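## Task

A sauce boat rests upright on the open, upward-facing hand. Rotate it so it is still upright and its spout points toward the thumb side of the hand. Only the palm, fingers and thumb may touch it. It must never contact anything else or leave the hand. The arm and wrist must not move and the palm must stay facing up throughout. To finish, bring everything to rest with no hand motor overloaded or near overload (a motor dead from the start is excused), then declare completion. The hand is then flattened automatically, and the sauce boat must not drop lower during that and must still be upright with its spout toward the thumb side.

## Robot and tools

Robot: one six-joint arm (ur7e) carrying a right hand with index, middle and ring fingers plus a thumb, driven by sixteen motors. A fisheye camera sits on the hand. In this job the arm must not move at all; every change comes from the hand motors.

Frames: the state line reports the hand point's position (m), orientation quaternion wxyz and velocities in the arm's base frame. The base sits near the scene origin, which is on the table under it, with +z up. Offsets in calls use the Hand target's own axes. Hand point axes: +z runs along straightened fingers toward the tips; +x runs across the palm away from the thumb, so the thumb side is -x; +y points out of the palm face. Palm up means +y points up. A rigid mast near the wrist on the palm side (x +0.05 to +0.10, z -0.16 to -0.11, up to y = +0.06) can be struck by the object, which would count as forbidden contact.

execute_actions(actions, cameras): actions is a list of actions; each action is a table of 1 to 15 rows; each row is 24 numbers in [-1, 1] and lasts one 1/30 s step. If fewer than 15 rows are given, the final row is repeated, so every action takes 0.5 s. An empty list only returns the current state and images. Row layout, one list for the single arm: dx, dy, dz, rx, ry, rz, then sixteen hand goals, then current_limit, then speed. The first six are an offset (not a pose) from the Hand target as it stood when the action began, in that target's axes; every row counts from that same start. Scale: 1.0 = 0.6 m or 180 degrees; rx, ry, rz form a single rotation vector. For this task keep all six at 0; any nonzero value moves the arm and fails the job.

Hand goals, in this exact order: index_abd, index_mcp, index_pip, index_dip, middle_abd, middle_mcp, middle_pip, middle_dip, ring_abd, ring_mcp, ring_pip, ring_dip, thumb_cmc, thumb_axl, thumb_mcp, thumb_ipl. Each is an absolute goal angle, scaled linearly between the hinge's two end stops. Brackets give degrees at +1 and at -1, then the straight value. Fingers: _abd swings the finger sideways, toward -1 away from the thumb (-60, +60; 0.00); _mcp bends at the knuckle toward the palm as it goes to -1 (-18, +128; 0.75); _pip the middle joint (-29, +108; 0.58); _dip the tip joint (-21, +117; 0.70). Thumb: thumb_cmc toward -1 brings the thumb from alongside the palm to in front of it (-20, +120; 0.71); thumb_axl rolls the thumb along its length (-27, +140; 0.68); thumb_mcp (-69, +109; 0.23) and thumb_ipl (-77, +108; 0.17) bend it. With thumb_axl straight these two curl toward +z as they go to -1; with thumb_axl at -0.40 they curl in the thumb_cmc direction. Fingertips have grippy rubber caps; other hand surfaces are slippery. Bending fingers moves their tips toward +y.

current_limit: -1 to +1 maps to 0 to 550 mA per motor (minimum 11 mA); it also caps hinge speed, and far below 0 a finger may not lift. speed: goals advance at (speed+1)/2 × 5.9 rad/s. Initial values are +0.4 and -0.6. Settings persist; to hold the hand as it is, resend the last sixteen goals and both settings, since 0 is a real command.

move(target, speed, blend, stop_force, zero, blocking, cameras): target is one 24-number row or up to 15 rows, offsets from the current Hand target; speed in m/s (0.002 to 0.5), blend in m, stop_force in N (3 to 40). It can carry hand numbers with zero pose offsets, but it is meant for arm paths; avoid arm motion here. wait(seconds 0 to 10) lets time run. stop brakes a running move. zoom_image(camera, region [x0,y0,x1,y1], at most 504×504 px) enlarges part of the latest image. zero_wrist_force resets the wrist sensor. read_manual gives licence texts. finished_scene(scene: 1 or 2) ends the current scene irreversibly; call it only once the object is settled as required.

Cameras: cam_head_left, cam_head_right, cam_high, cam_low (504×504), cam_wrist (672×504). cameras [] returns none; omitted or ["all"] returns all.

Results: per motor, in the order above, hand_goal (written goals), hand_measured (actual positions, same scale), hand_current_ma (positive pushes toward -1) and hand_state: moving, goal, blocked (stalled short of goal, still pushing) or overload (shut off). A motor reading overload from the very first result is permanently dead and limp. Joint velocities showing "within noise" means the arm is still. Wrist force/torque lines are in the hand point axes. A move adds a "move:" line (done, off_target, moving, held, fault). HAND FAULT, MOTOR HOT and fault lines signal trouble; after a HAND FAULT line later motion calls in that reply are skipped.

Cautions: a motor held at 495 mA or more for 5 s accumulated shuts down for 10 s, so avoid pressing fingers hard against the object for long, and before finishing make sure no current sits near that level (lower goals or current_limit). Move fingers gently so the object is neither flung off nor tipped. Do not let it touch the mast or slide off the palm edge. Simulated time keeps running while you think, and loose objects may occasionally get nudged, so check images after each step. Before declaring done, leave the object resting on the palm in a pose that stays put when the fingers are opened flat.

Each tool is called after ">>>" as name(argument=value, ...), one argument or row to a line, values as JSON.

## Session

>>> execute_actions(
  actions=[],
)

Scene clock: 0.00 s.
end_effector_position=(+0.6060, +0.0564, +0.4055) hand_goal=(+0.000, +0.754, +0.576, +0.696, +0.000, +0.754, +0.576, +0.696, +0.000, +0.754, +0.576, +0.696, -0.104, +0.540, +0.162, +0.106) hand_measured=(+0.000, +0.764, +0.576, +0.696, +0.000, +0.768, +0.578, +0.696, +0.000, +0.764, +0.576, +0.696, -0.088, +0.542, +0.164, +0.108) hand_current_ma=(+0, +27, +1, +0, +0, +39, +2, +0, +0, +23, +1, +0, +41, +7, +4, +4) hand_state=(goal, goal, goal, goal, goal, goal, goal, goal, goal, goal, goal, goal, goal, goal, goal, goal) hand_current_limit=0.40 hand_speed=-0.60 end_effector_quat_wxyz=(+0.505, +0.469, +0.519, +0.506)
Joint positions: [-0.189 -1.173 2.219 -4.209 -1.331 -0.044]
Joint velocities: within noise
Joint torques (N m): no reading
Wrist force (N): no reading
Wrist torque (N m): no reading
Wrist force, peak (N): no reading
Hand target: +0.6060, +0.0564, +0.4055; +0.505, +0.469, +0.519, +0.506
camera_calibration:
cam_wrist: T_world_to_cam=[[0.033657, -0.787516, 0.615375, -0.187531], [-0.687975, -0.46488, -0.557295, 0.62402], [0.724954, -0.404605, -0.557437, -0.0653284], [0, 0, 0, 1]] pos_world=[0.482982, 0.115978, 0.426749]

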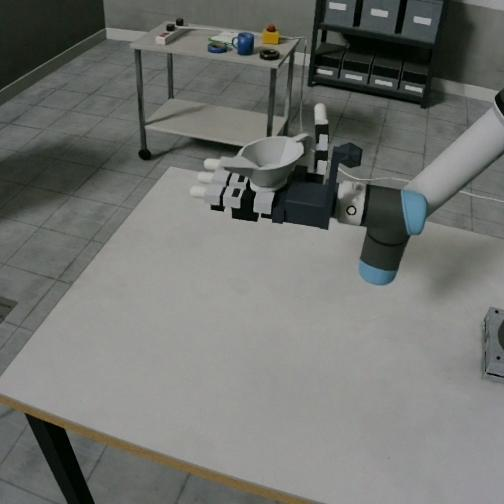

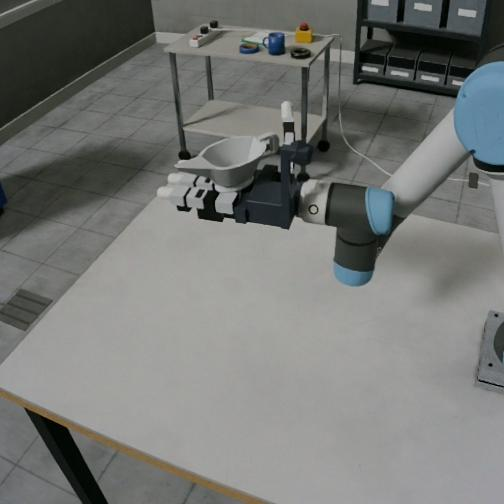

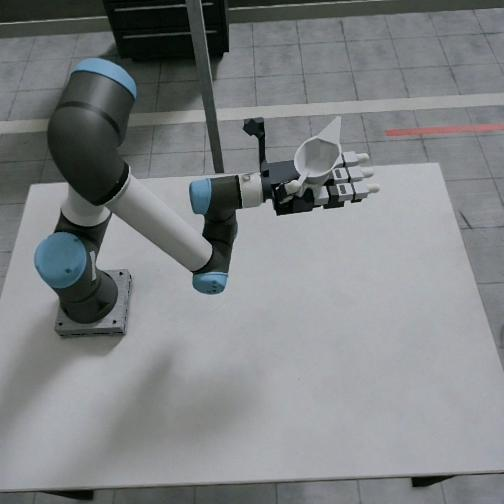

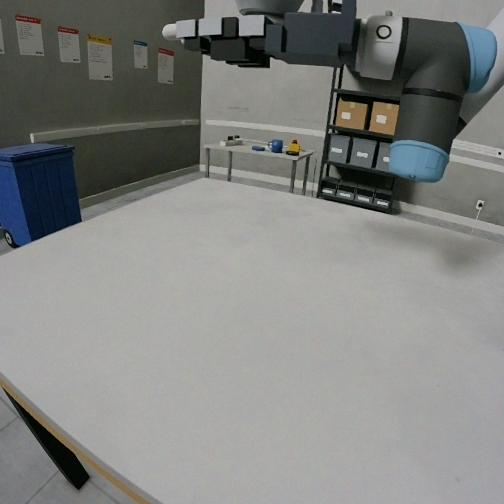

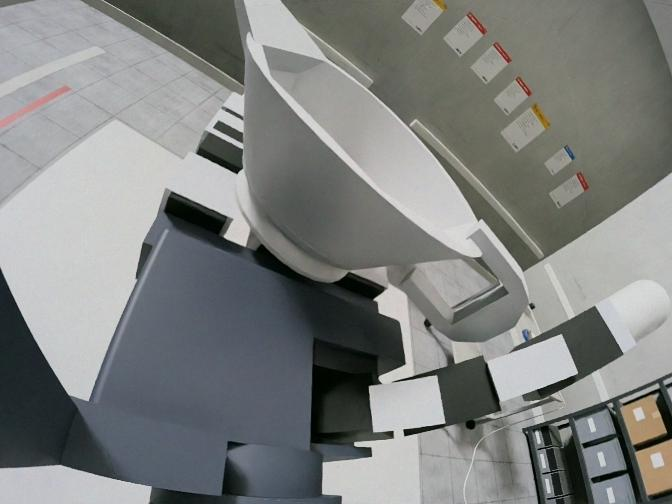

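>>> zoom_image(
  camera="cam_high",
  region=[260, 100, 390, 230],
)

>>> zoom_image(
  camera="cam_head_left",
  region=[190, 90, 370, 240],
)

>>> zoom_image(
  camera="cam_head_right",
  region=[150, 90, 330, 240],
)

>>> zoom_image(
  camera="cam_low",
  region=[150, 0, 380, 100],
)

Scaled by 3.877 from the camera's 504x504 image, which has a finer 720x720 frame.

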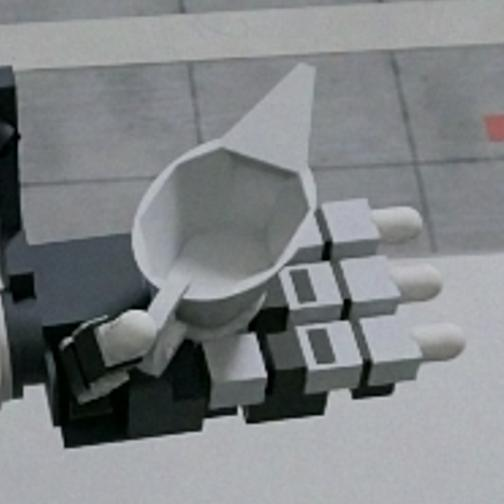

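Scaled by 2.800 from the camera's 504x504 image, which has a finer 720x720 frame.

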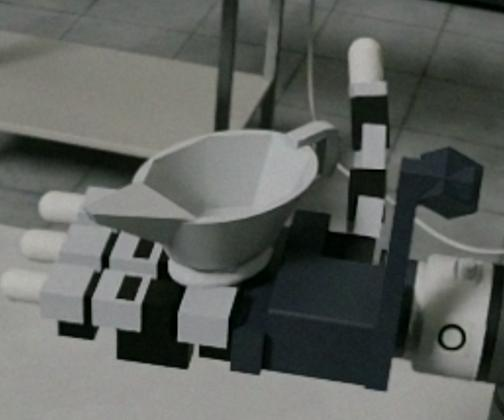

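Scaled by 2.800 from the camera's 504x504 image, which has a finer 720x720 frame.

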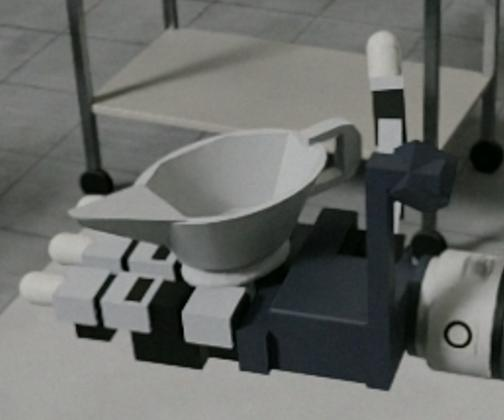

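Scaled by 2.191 from the camera's 504x504 image, which has a finer 720x720 frame.

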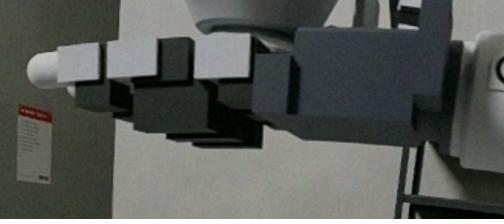

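>>> execute_actions(
  actions=[
    [[0,0,0,0,0,0,0,0.754,0.576,0.696,0,0.754,0.576,0.696,0,0.754,0.576,0.696,0.05,0.54,0.16,0.106,0.4,-0.85]],
    [[0,0,0,0,0,0,0,0.754,0.576,0.696,0,0.754,0.576,0.696,0,0.754,0.576,0.696,0.30,0.68,0.16,0.106,0.4,-0.85]],
  ],
  cameras=["cam_high","cam_head_left","cam_wrist"],
)

>>> zoom_image(
  camera="cam_high",
  region=[260, 100, 390, 230],
)

>>> zoom_image(
  camera="cam_head_left",
  region=[190, 90, 370, 240],
)

Scene clock: 111.17 s.
end_effector_position=(+0.6060, +0.0564, +0.4055) hand_goal=(+0.000, +0.754, +0.576, +0.696, +0.000, +0.754, +0.576, +0.696, +0.000, +0.754, +0.576, +0.696, +0.300, +0.680, +0.160, +0.106) hand_measured=(+0.000, +0.764, +0.576, +0.696, +0.000, +0.768, +0.578, +0.696, +0.000, +0.764, +0.576, +0.696, +0.308, +0.678, +0.162, +0.108) hand_current_ma=(+0, +27, +1, +0, +0, +39, +2, +0, +0, +23, +1, +0, +19, -3, +3, +4) hand_state=(goal, goal, goal, goal, goal, goal, goal, goal, goal, goal, goal, goal, goal, goal, goal, goal) hand_current_limit=0.40 hand_speed=-0.85 end_effector_quat_wxyz=(+0.505, +0.469, +0.519, +0.506)
Joint positions: [-0.189 -1.173 2.219 -4.209 -1.331 -0.044]
Joint velocities: within noise
Joint torques (N m): [4.73 -20.69 2.25 -4.48 -0.9 -0.78]
Wrist force (N): [-0.4 0.1 0.0]
Wrist torque (N m): [0.02 0.06 0.00]
Wrist force, peak (N): [-0.2 0.7 -0.5]
Hand target: +0.6060, +0.0564, +0.4055; +0.505, +0.469, +0.519, +0.506
Off the commanded pose: 0.000 m, 0 deg.
Step readings (end_effector_position):
0: (+0.6060, +0.0564, +0.4055)
1: (+0.6060, +0.0564, +0.4055)
2: (+0.6060, +0.0564, +0.4055)
4: (+0.6060, +0.0564, +0.4055)
8: (+0.6060, +0.0564, +0.4055)
15: (+0.6060, +0.0564, +0.4055)
16: (+0.6060, +0.0564, +0.4055)
17: (+0.6060, +0.0564, +0.4055)
19: (+0.6060, +0.0564, +0.4055)
23: (+0.6060, +0.0564, +0.4055)
30: (+0.6060, +0.0564, +0.4055)
camera_calibration:
cam_wrist: T_world_to_cam=[[0.0336576, -0.787515, 0.615376, -0.187531], [-0.687974, -0.464882, -0.557294, 0.624019], [0.724955, -0.404605, -0.557436, -0.0653284], [0, 0, 0, 1]] pos_world=[0.482981, 0.115979, 0.426748]
Images, in order (width x height): cam_head_left 504x504, cam_high 504x504, cam_wrist 672x504.

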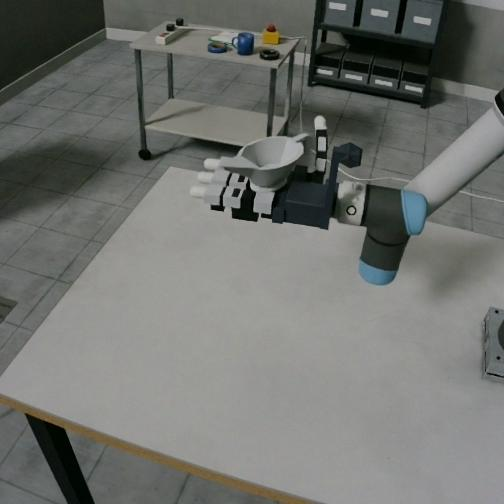

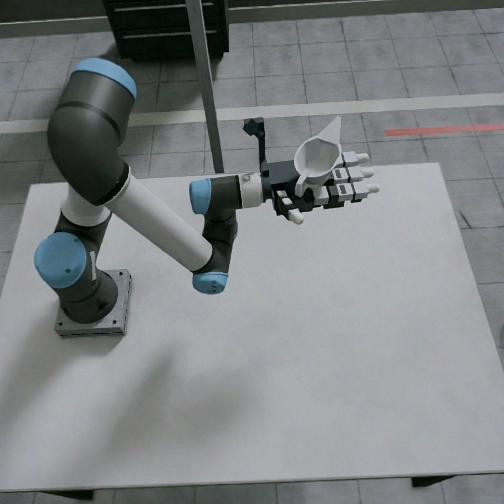

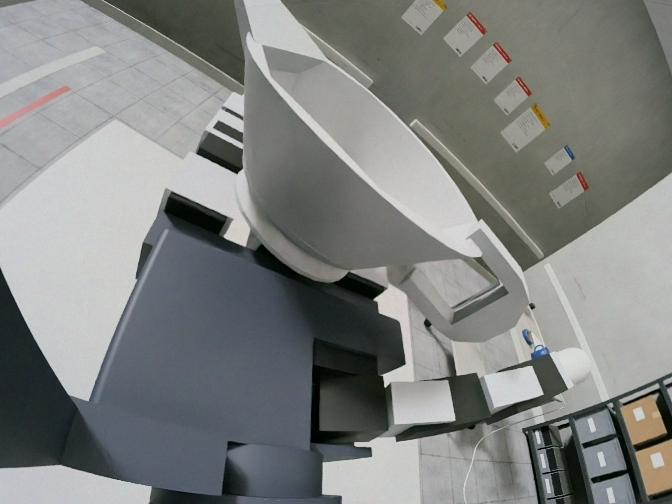

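Scaled by 3.877 from the camera's 504x504 image, which has a finer 720x720 frame.

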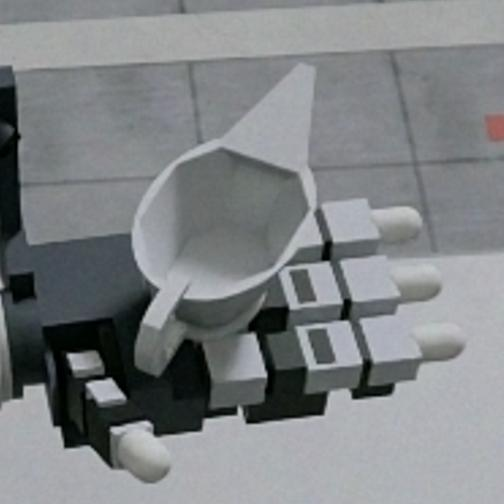

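Scaled by 2.800 from the camera's 504x504 image, which has a finer 720x720 frame.

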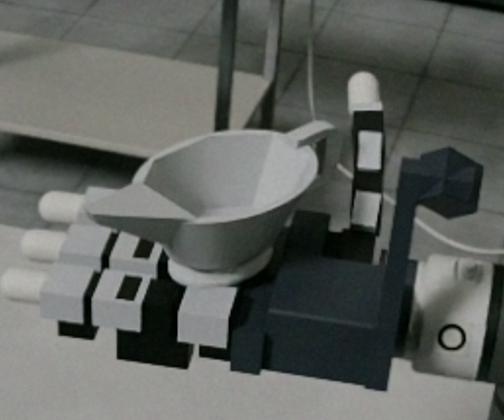

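>>> execute_actions(
  actions=[
    [[0,0,0,0,0,0,0,0.754,0.576,0.696,0,0.754,0.576,0.696,0,0.754,0.576,0.696,0.30,0.68,-0.05,0.106,0.4,-0.85]],
    [[0,0,0,0,0,0,0,0.754,0.576,0.696,0,0.754,0.576,0.696,0,0.754,0.576,0.696,0.28,0.68,-0.25,0.106,0.4,-0.85]],
    [[0,0,0,0,0,0,0,0.754,0.576,0.696,0,0.754,0.576,0.696,0,0.754,0.576,0.696,0.15,0.68,-0.25,0.106,0.4,-0.92]],
  ],
  cameras=["cam_high","cam_head_left","cam_wrist"],
)

>>> zoom_image(
  camera="cam_high",
  region=[260, 100, 390, 230],
)

>>> zoom_image(
  camera="cam_head_left",
  region=[190, 90, 370, 240],
)

Scene clock: 126.27 s.
end_effector_position=(+0.6060, +0.0564, +0.4055) hand_goal=(+0.000, +0.754, +0.576, +0.696, +0.000, +0.754, +0.576, +0.696, +0.000, +0.754, +0.576, +0.696, +0.150, +0.680, -0.250, +0.106) hand_measured=(+0.000, +0.764, +0.576, +0.696, +0.000, +0.768, +0.578, +0.696, +0.000, +0.766, +0.576, +0.696, +0.178, +0.682, -0.248, +0.108) hand_current_ma=(+0, +27, +1, +0, +0, +39, +2, +0, +0, +30, +1, +0, +81, +4, +3, +3) hand_state=(goal, goal, goal, goal, goal, goal, goal, goal, goal, goal, goal, goal, blocked, goal, goal, goal) hand_current_limit=0.40 hand_speed=-0.92 end_effector_quat_wxyz=(+0.505, +0.469, +0.519, +0.506)
Joint positions: [-0.189 -1.173 2.219 -4.209 -1.331 -0.044]
Joint velocities: within noise
Joint torques (N m): [4.18 -20.68 0.74 -4.3 -0.86 -0.83]
Wrist force (N): [-0.1 0.3 -0.2]
Wrist torque (N m): [0.08 0.03 -0.01]
Wrist force, peak (N): [-0.3 0.6 -0.7]
Hand target: +0.6060, +0.0564, +0.4055; +0.505, +0.469, +0.519, +0.506
Off the commanded pose: 0.000 m, 0 deg.
Step readings (end_effector_position):
0: (+0.6060, +0.0564, +0.4055)
1: (+0.6060, +0.0564, +0.4055)
2: (+0.6060, +0.0564, +0.4055)
4: (+0.6060, +0.0564, +0.4055)
8: (+0.6060, +0.0564, +0.4055)
15: (+0.6060, +0.0564, +0.4055)
16: (+0.6060, +0.0564, +0.4055)
17: (+0.6060, +0.0564, +0.4055)
19: (+0.6060, +0.0564, +0.4055)
23: (+0.6060, +0.0564, +0.4055)
30: (+0.6060, +0.0564, +0.4055)
31: (+0.6060, +0.0564, +0.4055)
32: (+0.6060, +0.0564, +0.4055)
34: (+0.6060, +0.0564, +0.4055)
38: (+0.6060, +0.0564, +0.4055)
45: (+0.6060, +0.0564, +0.4055)
camera_calibration:
cam_wrist: T_world_to_cam=[[0.0336578, -0.787515, 0.615376, -0.187531], [-0.687974, -0.464882, -0.557294, 0.624019], [0.724955, -0.404605, -0.557436, -0.0653284], [0, 0, 0, 1]] pos_world=[0.482981, 0.115979, 0.426748]
Images, in order (width x height): cam_head_left 504x504, cam_high 504x504, cam_wrist 672x504.

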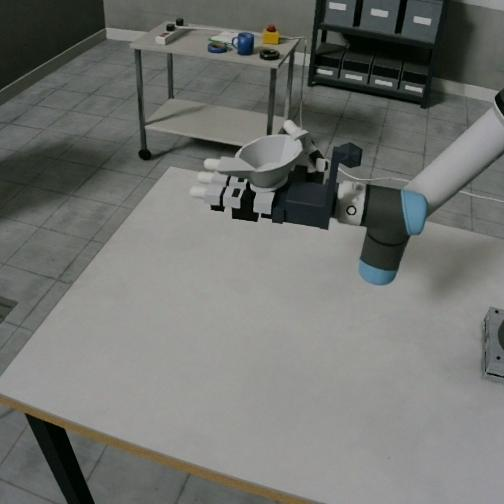

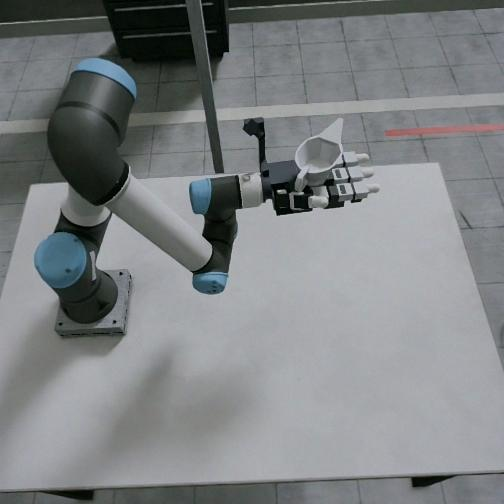

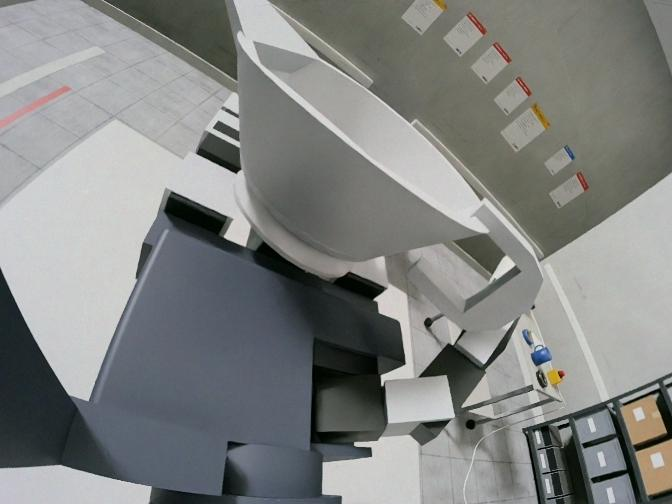

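Scaled by 3.877 from the camera's 504x504 image, which has a finer 720x720 frame.

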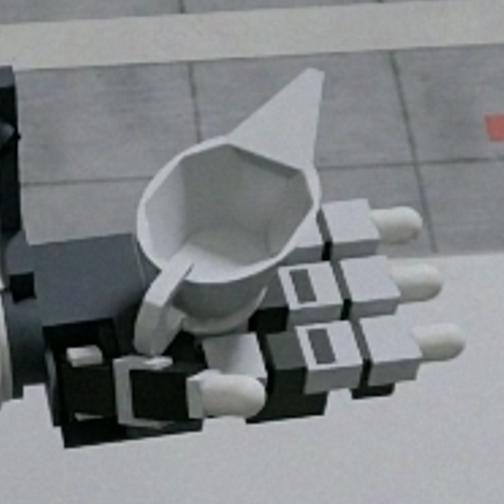

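Scaled by 2.800 from the camera's 504x504 image, which has a finer 720x720 frame.

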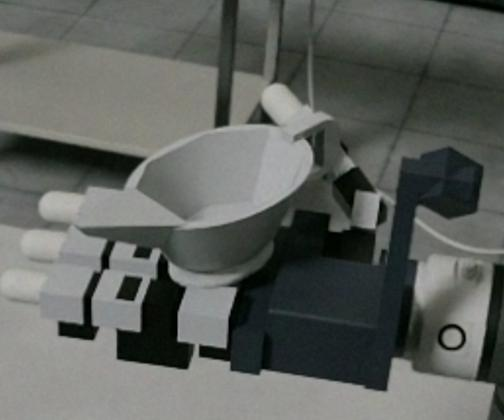

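>>> execute_actions(
  actions=[
    [[0,0,0,0,0,0,0,0.754,0.576,0.696,0,0.754,0.576,0.696,0,0.754,0.576,0.696,0.35,0.68,-0.25,0.106,0.4,-0.9]],
    [[0,0,0,0,0,0,0,0.754,0.576,0.696,0,0.754,0.576,0.696,0,0.754,0.576,0.696,0.70,0.68,0.0,0.12,0.4,-0.85]],
  ],
  cameras=["cam_high","cam_head_left","cam_head_right"],
)

>>> zoom_image(
  camera="cam_high",
  region=[260, 100, 390, 230],
)

>>> zoom_image(
  camera="cam_head_left",
  region=[190, 90, 370, 240],
)

Scene clock: 196.40 s.
end_effector_position=(+0.6060, +0.0564, +0.4055) hand_goal=(+0.000, +0.754, +0.576, +0.696, +0.000, +0.754, +0.576, +0.696, +0.000, +0.754, +0.576, +0.696, +0.700, +0.680, +0.000, +0.120) hand_measured=(+0.000, +0.764, +0.576, +0.696, +0.000, +0.768, +0.578, +0.696, +0.000, +0.766, +0.576, +0.696, +0.710, +0.682, -0.002, +0.118) hand_current_ma=(+0, +27, +1, +0, +0, +39, +2, +0, +0, +31, +1, +0, +22, +4, -5, -5) hand_state=(goal, goal, goal, goal, goal, goal, goal, goal, goal, goal, goal, goal, goal, goal, goal, goal) hand_current_limit=0.40 hand_speed=-0.85 end_effector_quat_wxyz=(+0.505, +0.469, +0.519, +0.506)
Joint positions: [-0.189 -1.173 2.219 -4.209 -1.331 -0.044]
Joint velocities: within noise
Joint torques (N m): [4.72 -13.85 0.23 -4.08 -0.7 -0.62]
Wrist force (N): [-0.2 0.3 -0.3]
Wrist torque (N m): [0.07 0.04 0.02]
Wrist force, peak (N): [-0.5 0.7 -0.6]
Hand target: +0.6060, +0.0564, +0.4055; +0.505, +0.469, +0.519, +0.506
Off the commanded pose: 0.000 m, 0 deg.
Step readings (end_effector_position):
0: (+0.6060, +0.0564, +0.4055)
1: (+0.6060, +0.0564, +0.4055)
2: (+0.6060, +0.0564, +0.4055)
4: (+0.6060, +0.0564, +0.4055)
8: (+0.6060, +0.0564, +0.4055)
15: (+0.6060, +0.0564, +0.4055)
16: (+0.6060, +0.0564, +0.4055)
17: (+0.6060, +0.0564, +0.4055)
19: (+0.6060, +0.0564, +0.4055)
23: (+0.6060, +0.0564, +0.4055)
30: (+0.6060, +0.0564, +0.4055)
Images, in order (width x height): cam_head_left 504x504, cam_head_right 504x504, cam_high 504x504.

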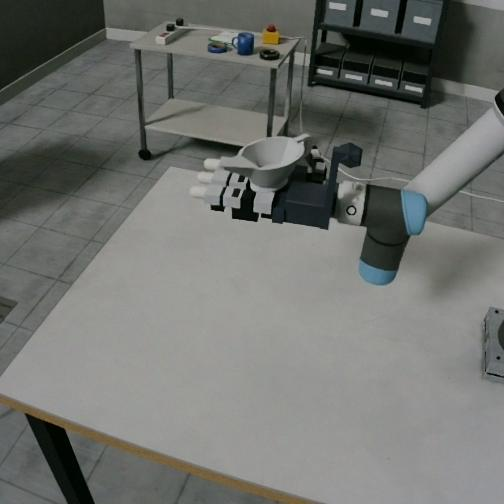

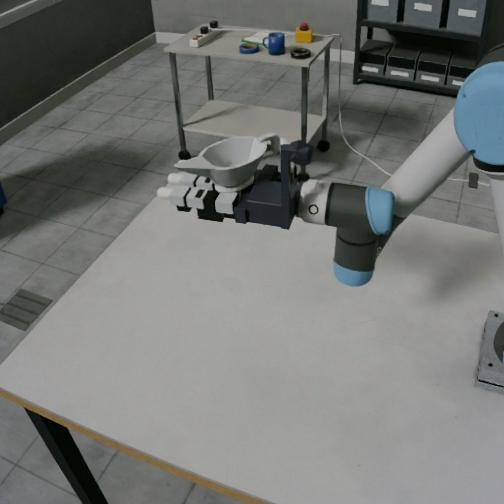

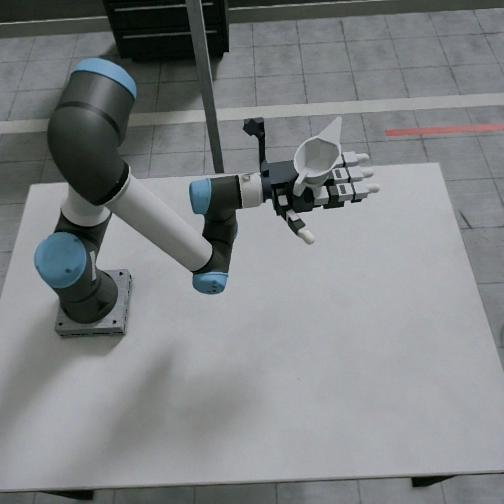

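Scaled by 3.877 from the camera's 504x504 image, which has a finer 720x720 frame.

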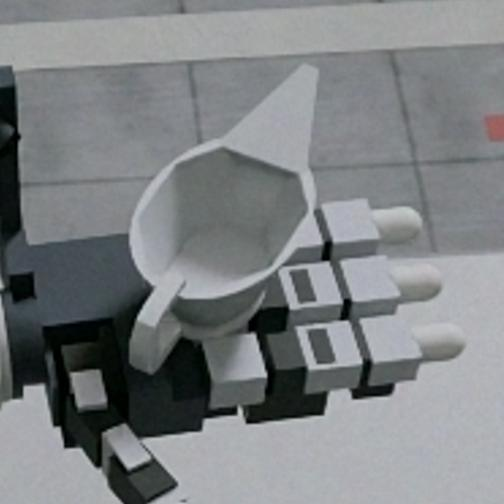

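Scaled by 2.800 from the camera's 504x504 image, which has a finer 720x720 frame.

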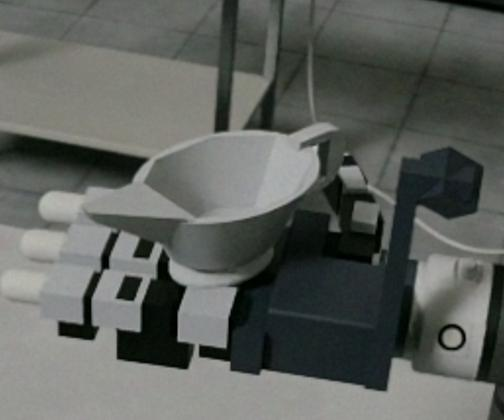

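>>> execute_actions(
  actions=[
    [[0,0,0,0,0,0,0,0.754,0.576,0.696,0,0.754,0.576,0.696,0,0.754,0.576,0.696,0.70,0.68,0.23,0.30,0.4,-0.85]],
    [[0,0,0,0,0,0,0,0.754,0.576,0.696,0,0.754,0.576,0.696,0,0.754,0.576,0.696,0.70,0.0,0.23,0.30,0.4,-0.85]],
    [[0,0,0,0,0,0,0,0.754,0.576,0.696,0,0.754,0.576,0.696,0,0.754,0.576,0.696,0.70,0.0,-0.30,0.30,0.4,-0.88]],
  ],
  cameras=["cam_high","cam_head_left","cam_wrist"],
)

>>> zoom_image(
  camera="cam_high",
  region=[260, 100, 390, 230],
)

>>> zoom_image(
  camera="cam_head_left",
  region=[190, 90, 370, 240],
)

Scene clock: 224.67 s.
end_effector_position=(+0.6060, +0.0564, +0.4055) hand_goal=(+0.000, +0.754, +0.576, +0.696, +0.000, +0.754, +0.576, +0.696, +0.000, +0.754, +0.576, +0.696, +0.700, +0.000, -0.300, +0.300) hand_measured=(+0.000, +0.764, +0.576, +0.696, +0.000, +0.768, +0.578, +0.696, +0.000, +0.766, +0.576, +0.696, +0.710, +0.006, -0.292, +0.300) hand_current_ma=(+0, +27, +1, +0, +0, +39, +2, +0, +0, +31, +1, +0, +23, +19, +25, -2) hand_state=(goal, goal, goal, goal, goal, goal, goal, goal, goal, goal, goal, goal, goal, goal, goal, goal) hand_current_limit=0.40 hand_speed=-0.88 end_effector_quat_wxyz=(+0.505, +0.469, +0.519, +0.506)
Joint positions: [-0.189 -1.173 2.219 -4.209 -1.331 -0.044]
Joint velocities: within noise
Joint torques (N m): [4.68 -13.85 -0.13 -3.94 -0.56 -0.28]
Wrist force (N): [-0.3 0.3 -0.5]
Wrist torque (N m): [0.09 0.05 0.01]
Wrist force, peak (N): [-0.5 0.4 -0.8]
Hand target: +0.6060, +0.0564, +0.4055; +0.505, +0.469, +0.519, +0.506
Off the commanded pose: 0.000 m, 0 deg.
Step readings (end_effector_position):
0: (+0.6060, +0.0564, +0.4055)
1: (+0.6060, +0.0564, +0.4055)
2: (+0.6060, +0.0564, +0.4055)
4: (+0.6060, +0.0564, +0.4055)
8: (+0.6060, +0.0564, +0.4055)
15: (+0.6060, +0.0564, +0.4055)
16: (+0.6060, +0.0564, +0.4055)
17: (+0.6060, +0.0564, +0.4055)
19: (+0.6060, +0.0564, +0.4055)
23: (+0.6060, +0.0564, +0.4055)
30: (+0.6060, +0.0564, +0.4055)
31: (+0.6060, +0.0564, +0.4055)
32: (+0.6060, +0.0564, +0.4055)
34: (+0.6060, +0.0564, +0.4055)
38: (+0.6060, +0.0564, +0.4055)
45: (+0.6060, +0.0564, +0.4055)
camera_calibration:
cam_wrist: T_world_to_cam=[[0.0336579, -0.787515, 0.615376, -0.187531], [-0.687974, -0.464881, -0.557294, 0.624019], [0.724954, -0.404605, -0.557437, -0.0653283], [0, 0, 0, 1]] pos_world=[0.482981, 0.115979, 0.426748]
Images, in order (width x height): cam_head_left 504x504, cam_high 504x504, cam_wrist 672x504.

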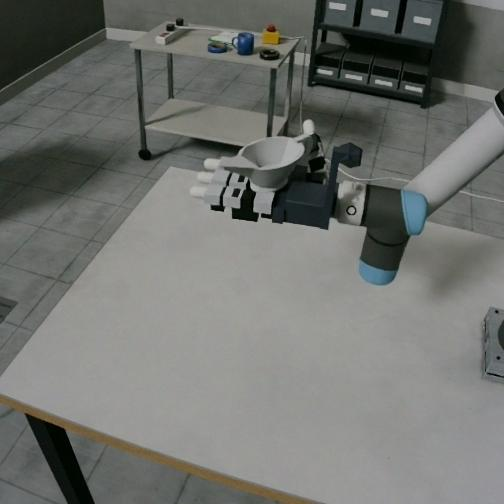

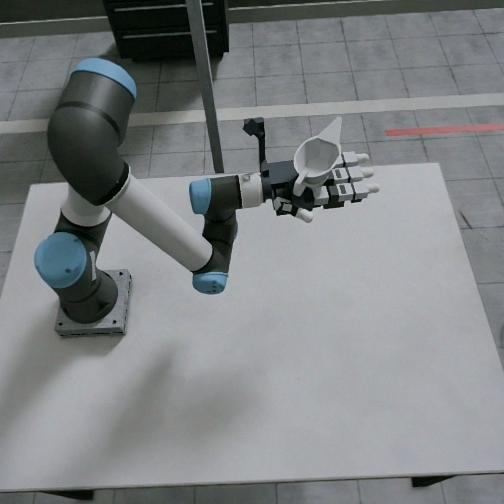

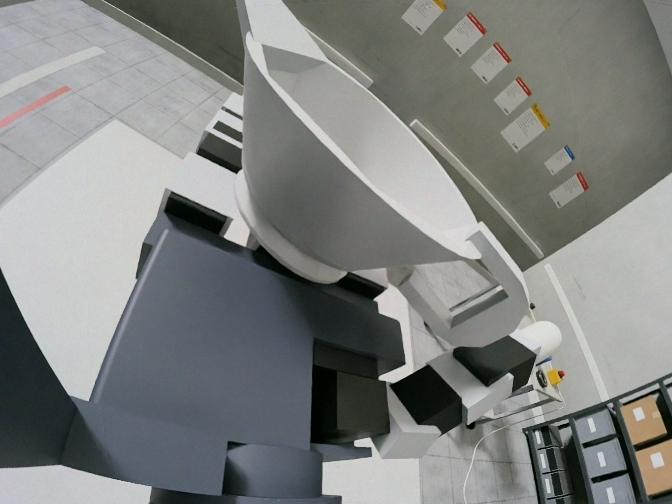

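Scaled by 3.877 from the camera's 504x504 image, which has a finer 720x720 frame.

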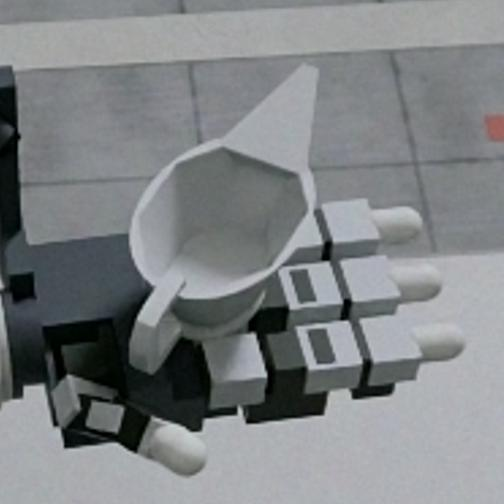

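Scaled by 2.800 from the camera's 504x504 image, which has a finer 720x720 frame.

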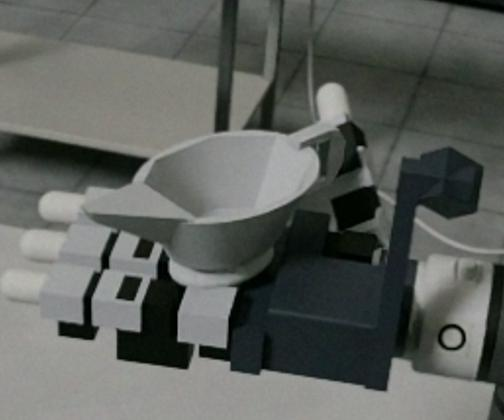

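>>> execute_actions(
  actions=[
    [[0,0,0,0,0,0,0,0.754,0.576,0.696,0,0.754,0.576,0.696,0,0.754,0.576,0.696,0.70,0.0,-0.45,0.30,0.4,-0.94]],
  ],
  cameras=["cam_high","cam_head_left","cam_wrist"],
)

>>> zoom_image(
  camera="cam_high",
  region=[260, 100, 390, 230],
)

>>> zoom_image(
  camera="cam_head_left",
  region=[190, 90, 370, 240],
)

Scene clock: 234.67 s.
end_effector_position=(+0.6060, +0.0564, +0.4055) hand_goal=(+0.000, +0.754, +0.576, +0.696, +0.000, +0.754, +0.576, +0.696, +0.000, +0.754, +0.576, +0.696, +0.700, +0.000, -0.450, +0.300) hand_measured=(+0.000, +0.764, +0.576, +0.696, +0.000, +0.768, +0.578, +0.696, +0.000, +0.766, +0.576, +0.696, +0.710, +0.006, -0.444, +0.300) hand_current_ma=(+0, +27, +1, +0, +0, +39, +2, +0, +0, +31, +1, +0, +23, +19, +19, -2) hand_state=(goal, goal, goal, goal, goal, goal, goal, goal, goal, goal, goal, goal, goal, goal, goal, goal) hand_current_limit=0.40 hand_speed=-0.94 end_effector_quat_wxyz=(+0.505, +0.469, +0.519, +0.506)
Joint positions: [-0.189 -1.173 2.219 -4.209 -1.331 -0.044]
Joint velocities: within noise
Joint torques (N m): [4.16 -14.97 0.13 -3.73 -0.52 -0.25]
Wrist force (N): [-0.1 0.6 -0.3]
Wrist torque (N m): [0.12 0.03 0.02]
Wrist force, peak (N): [-0.7 0.5 -0.6]
Hand target: +0.6060, +0.0564, +0.4055; +0.505, +0.469, +0.519, +0.506
Off the commanded pose: 0.000 m, 0 deg.
Step readings (end_effector_position):
0: (+0.6060, +0.0564, +0.4055)
1: (+0.6060, +0.0564, +0.4055)
2: (+0.6060, +0.0564, +0.4055)
4: (+0.6060, +0.0564, +0.4055)
8: (+0.6060, +0.0564, +0.4055)
15: (+0.6060, +0.0564, +0.4055)
camera_calibration:
cam_wrist: T_world_to_cam=[[0.0336577, -0.787515, 0.615376, -0.187531], [-0.687974, -0.464881, -0.557294, 0.624019], [0.724954, -0.404605, -0.557437, -0.0653283], [0, 0, 0, 1]] pos_world=[0.482981, 0.115979, 0.426748]
Images, in order (width x height): cam_head_left 504x504, cam_high 504x504, cam_wrist 672x504.

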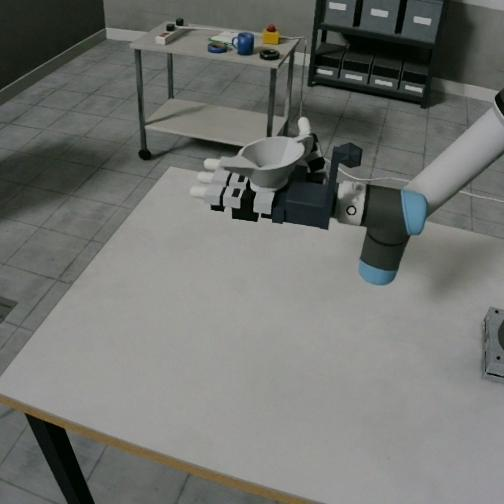

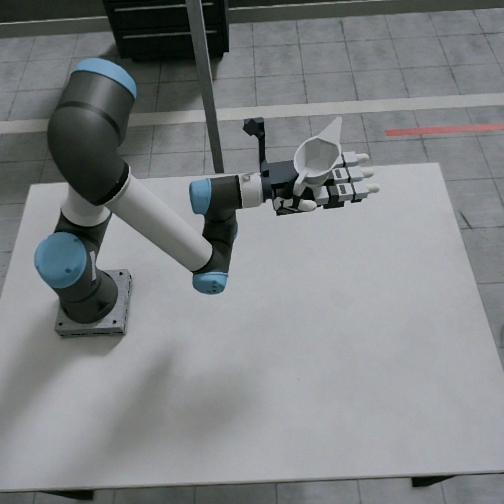

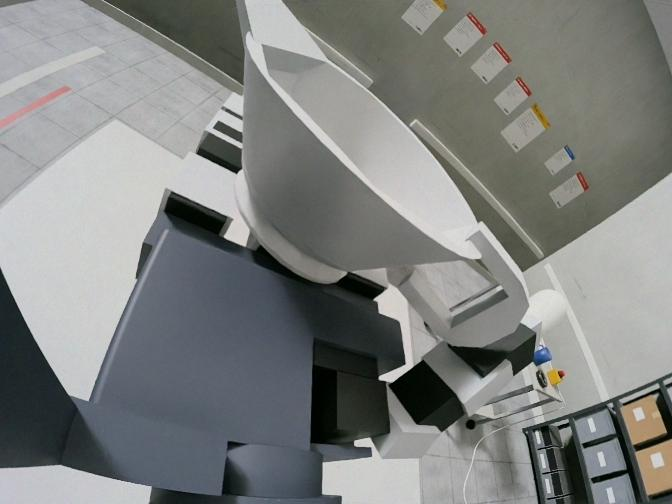

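Scaled by 3.877 from the camera's 504x504 image, which has a finer 720x720 frame.

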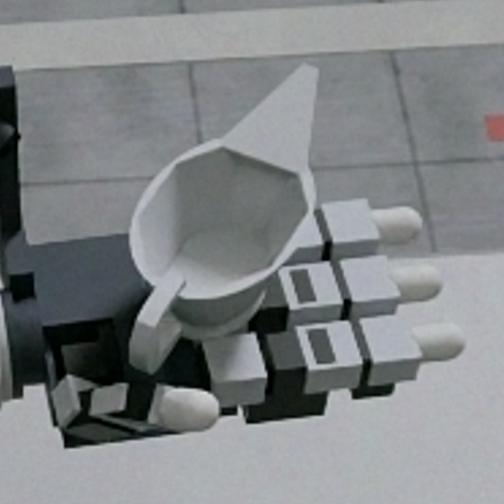

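Scaled by 2.800 from the camera's 504x504 image, which has a finer 720x720 frame.

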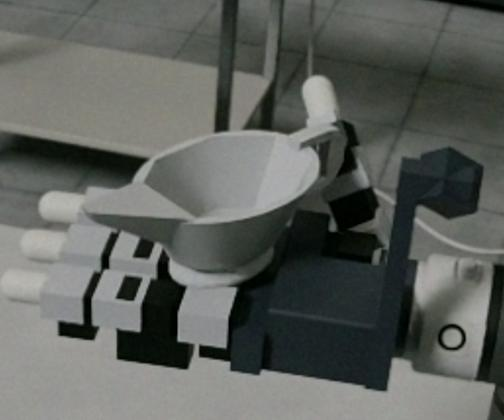

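>>> execute_actions(
  actions=[
    [[0,0,0,0,0,0,0,0.754,0.576,0.696,0,0.754,0.576,0.696,0,0.754,0.576,0.696,0.70,0.0,-0.55,0.34,0.4,-0.95]],
  ],
  cameras=["cam_high","cam_head_left","cam_wrist"],
)

>>> zoom_image(
  camera="cam_high",
  region=[260, 100, 390, 230],
)

>>> zoom_image(
  camera="cam_head_left",
  region=[190, 90, 370, 240],
)

Scene clock: 243.03 s.
end_effector_position=(+0.6060, +0.0564, +0.4055) hand_goal=(+0.000, +0.754, +0.576, +0.696, +0.000, +0.754, +0.576, +0.696, +0.000, +0.754, +0.576, +0.696, +0.700, +0.000, -0.550, +0.340) hand_measured=(+0.000, +0.764, +0.576, +0.696, +0.000, +0.768, +0.578, +0.696, +0.000, +0.766, +0.576, +0.696, +0.710, +0.006, -0.544, +0.338) hand_current_ma=(+0, +27, +1, +0, +0, +39, +2, +0, +0, +31, +1, +0, +23, +19, +15, -3) hand_state=(goal, goal, goal, goal, goal, goal, goal, goal, goal, goal, goal, goal, goal, goal, goal, goal) hand_current_limit=0.40 hand_speed=-0.95 end_effector_quat_wxyz=(+0.505, +0.469, +0.519, +0.506)
Joint positions: [-0.189 -1.173 2.219 -4.209 -1.331 -0.044]
Joint velocities: within noise
Joint torques (N m): [4.96 -15.14 0.86 -3.93 -0.59 -0.28]
Wrist force (N): [-0.6 0.5 -0.7]
Wrist torque (N m): [0.15 0.09 -0.03]
Wrist force, peak (N): [-0.6 0.5 -0.7]
Hand target: +0.6060, +0.0564, +0.4055; +0.505, +0.469, +0.519, +0.506
Off the commanded pose: 0.000 m, 0 deg.
Step readings (end_effector_position):
0: (+0.6060, +0.0564, +0.4055)
1: (+0.6060, +0.0564, +0.4055)
2: (+0.6060, +0.0564, +0.4055)
4: (+0.6060, +0.0564, +0.4055)
8: (+0.6060, +0.0564, +0.4055)
15: (+0.6060, +0.0564, +0.4055)
camera_calibration:
cam_wrist: T_world_to_cam=[[0.0336578, -0.787515, 0.615376, -0.187531], [-0.687974, -0.464881, -0.557294, 0.624019], [0.724954, -0.404605, -0.557437, -0.0653283], [0, 0, 0, 1]] pos_world=[0.482981, 0.115979, 0.426748]
Images, in order (width x height): cam_head_left 504x504, cam_high 504x504, cam_wrist 672x504.

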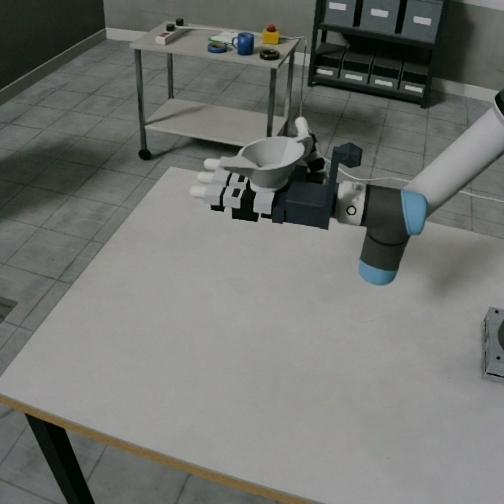

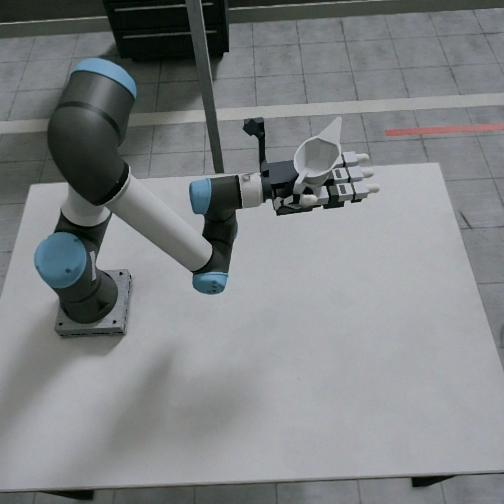

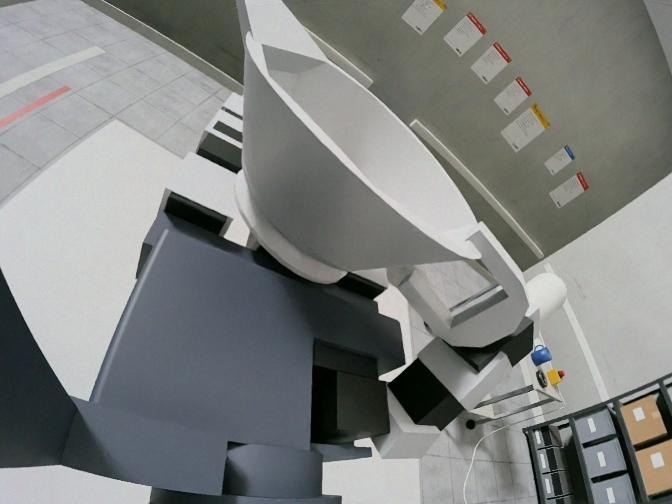

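Scaled by 3.877 from the camera's 504x504 image, which has a finer 720x720 frame.

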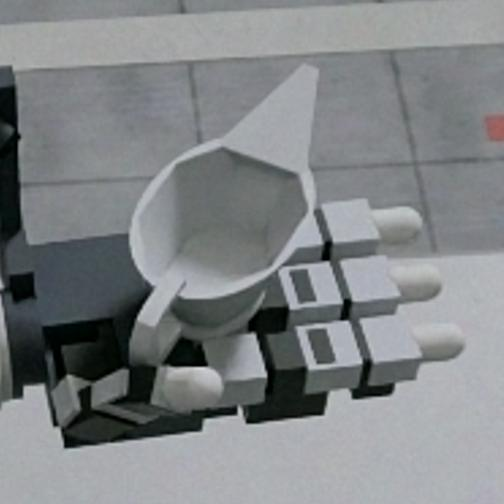

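Scaled by 2.800 from the camera's 504x504 image, which has a finer 720x720 frame.

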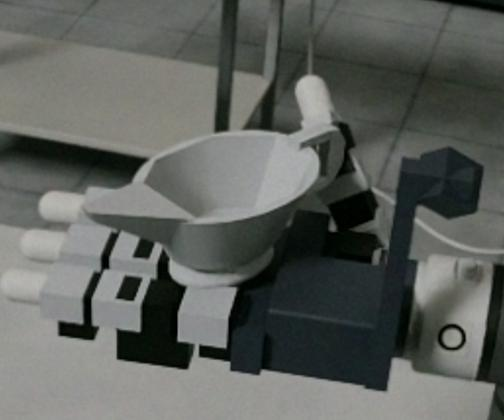

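>>> execute_actions(
  actions=[
    [[0,0,0,0,0,0,0,0.754,0.576,0.696,0,0.754,0.576,0.696,0,0.754,0.576,0.696,0.70,0.0,-0.64,0.40,0.4,-0.95]],
  ],
  cameras=["cam_high","cam_head_left","cam_wrist"],
)

>>> zoom_image(
  camera="cam_high",
  region=[260, 100, 390, 230],
)

>>> zoom_image(
  camera="cam_head_left",
  region=[190, 90, 370, 240],
)

Scene clock: 251.17 s.
end_effector_position=(+0.6060, +0.0564, +0.4055) hand_goal=(+0.000, +0.754, +0.576, +0.696, +0.000, +0.754, +0.576, +0.696, +0.000, +0.754, +0.576, +0.696, +0.700, +0.000, -0.640, +0.400) hand_measured=(+0.000, +0.764, +0.576, +0.696, +0.000, +0.768, +0.578, +0.696, +0.000, +0.766, +0.576, +0.696, +0.710, +0.006, -0.634, +0.398) hand_current_ma=(+0, +27, +1, +0, +0, +39, +2, +0, +0, +31, +1, +0, +23, +19, +19, -3) hand_state=(goal, goal, goal, goal, goal, goal, goal, goal, goal, goal, goal, goal, goal, goal, goal, goal) hand_current_limit=0.40 hand_speed=-0.95 end_effector_quat_wxyz=(+0.505, +0.469, +0.519, +0.506)
Joint positions: [-0.189 -1.173 2.219 -4.209 -1.331 -0.044]
Joint velocities: within noise
Joint torques (N m): [3.62 -15.22 -0.97 -3.86 -0.48 -0.28]
Wrist force (N): [-0.4 0.4 -0.5]
Wrist torque (N m): [0.12 0.07 -0.02]
Wrist force, peak (N): [-0.8 0.3 -0.5]
Hand target: +0.6060, +0.0564, +0.4055; +0.505, +0.469, +0.519, +0.506
Off the commanded pose: 0.000 m, 0 deg.
Step readings (end_effector_position):
0: (+0.6060, +0.0564, +0.4055)
1: (+0.6060, +0.0564, +0.4055)
2: (+0.6060, +0.0564, +0.4055)
4: (+0.6060, +0.0564, +0.4055)
8: (+0.6060, +0.0564, +0.4055)
15: (+0.6060, +0.0564, +0.4055)
camera_calibration:
cam_wrist: T_world_to_cam=[[0.0336578, -0.787515, 0.615376, -0.187531], [-0.687974, -0.464882, -0.557294, 0.624019], [0.724954, -0.404605, -0.557437, -0.0653284], [0, 0, 0, 1]] pos_world=[0.482981, 0.115979, 0.426748]
Images, in order (width x height): cam_head_left 504x504, cam_high 504x504, cam_wrist 672x504.

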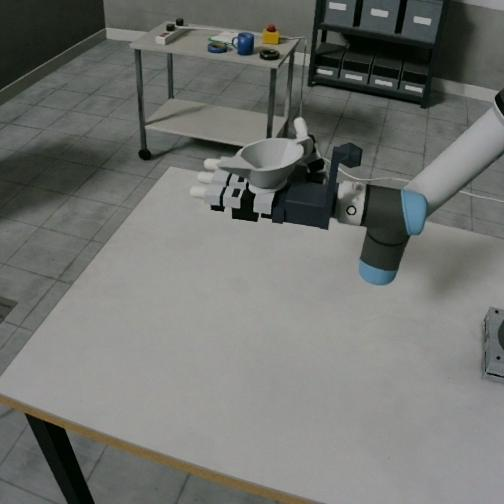

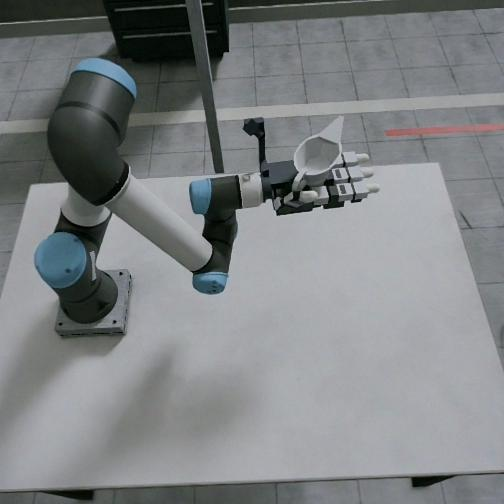

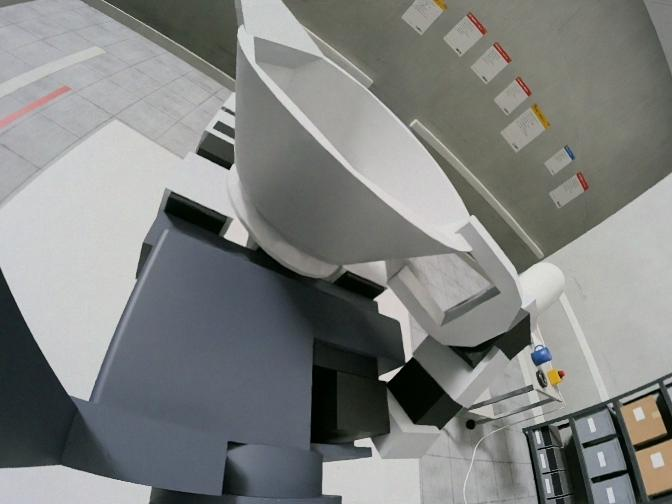

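Scaled by 3.877 from the camera's 504x504 image, which has a finer 720x720 frame.

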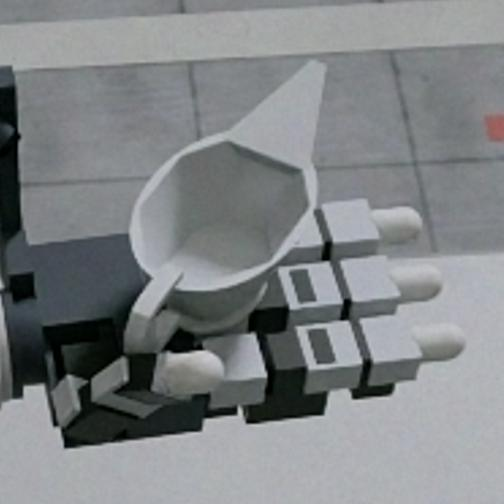

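Scaled by 2.800 from the camera's 504x504 image, which has a finer 720x720 frame.

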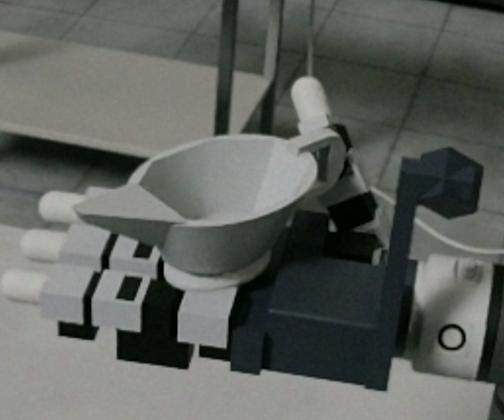

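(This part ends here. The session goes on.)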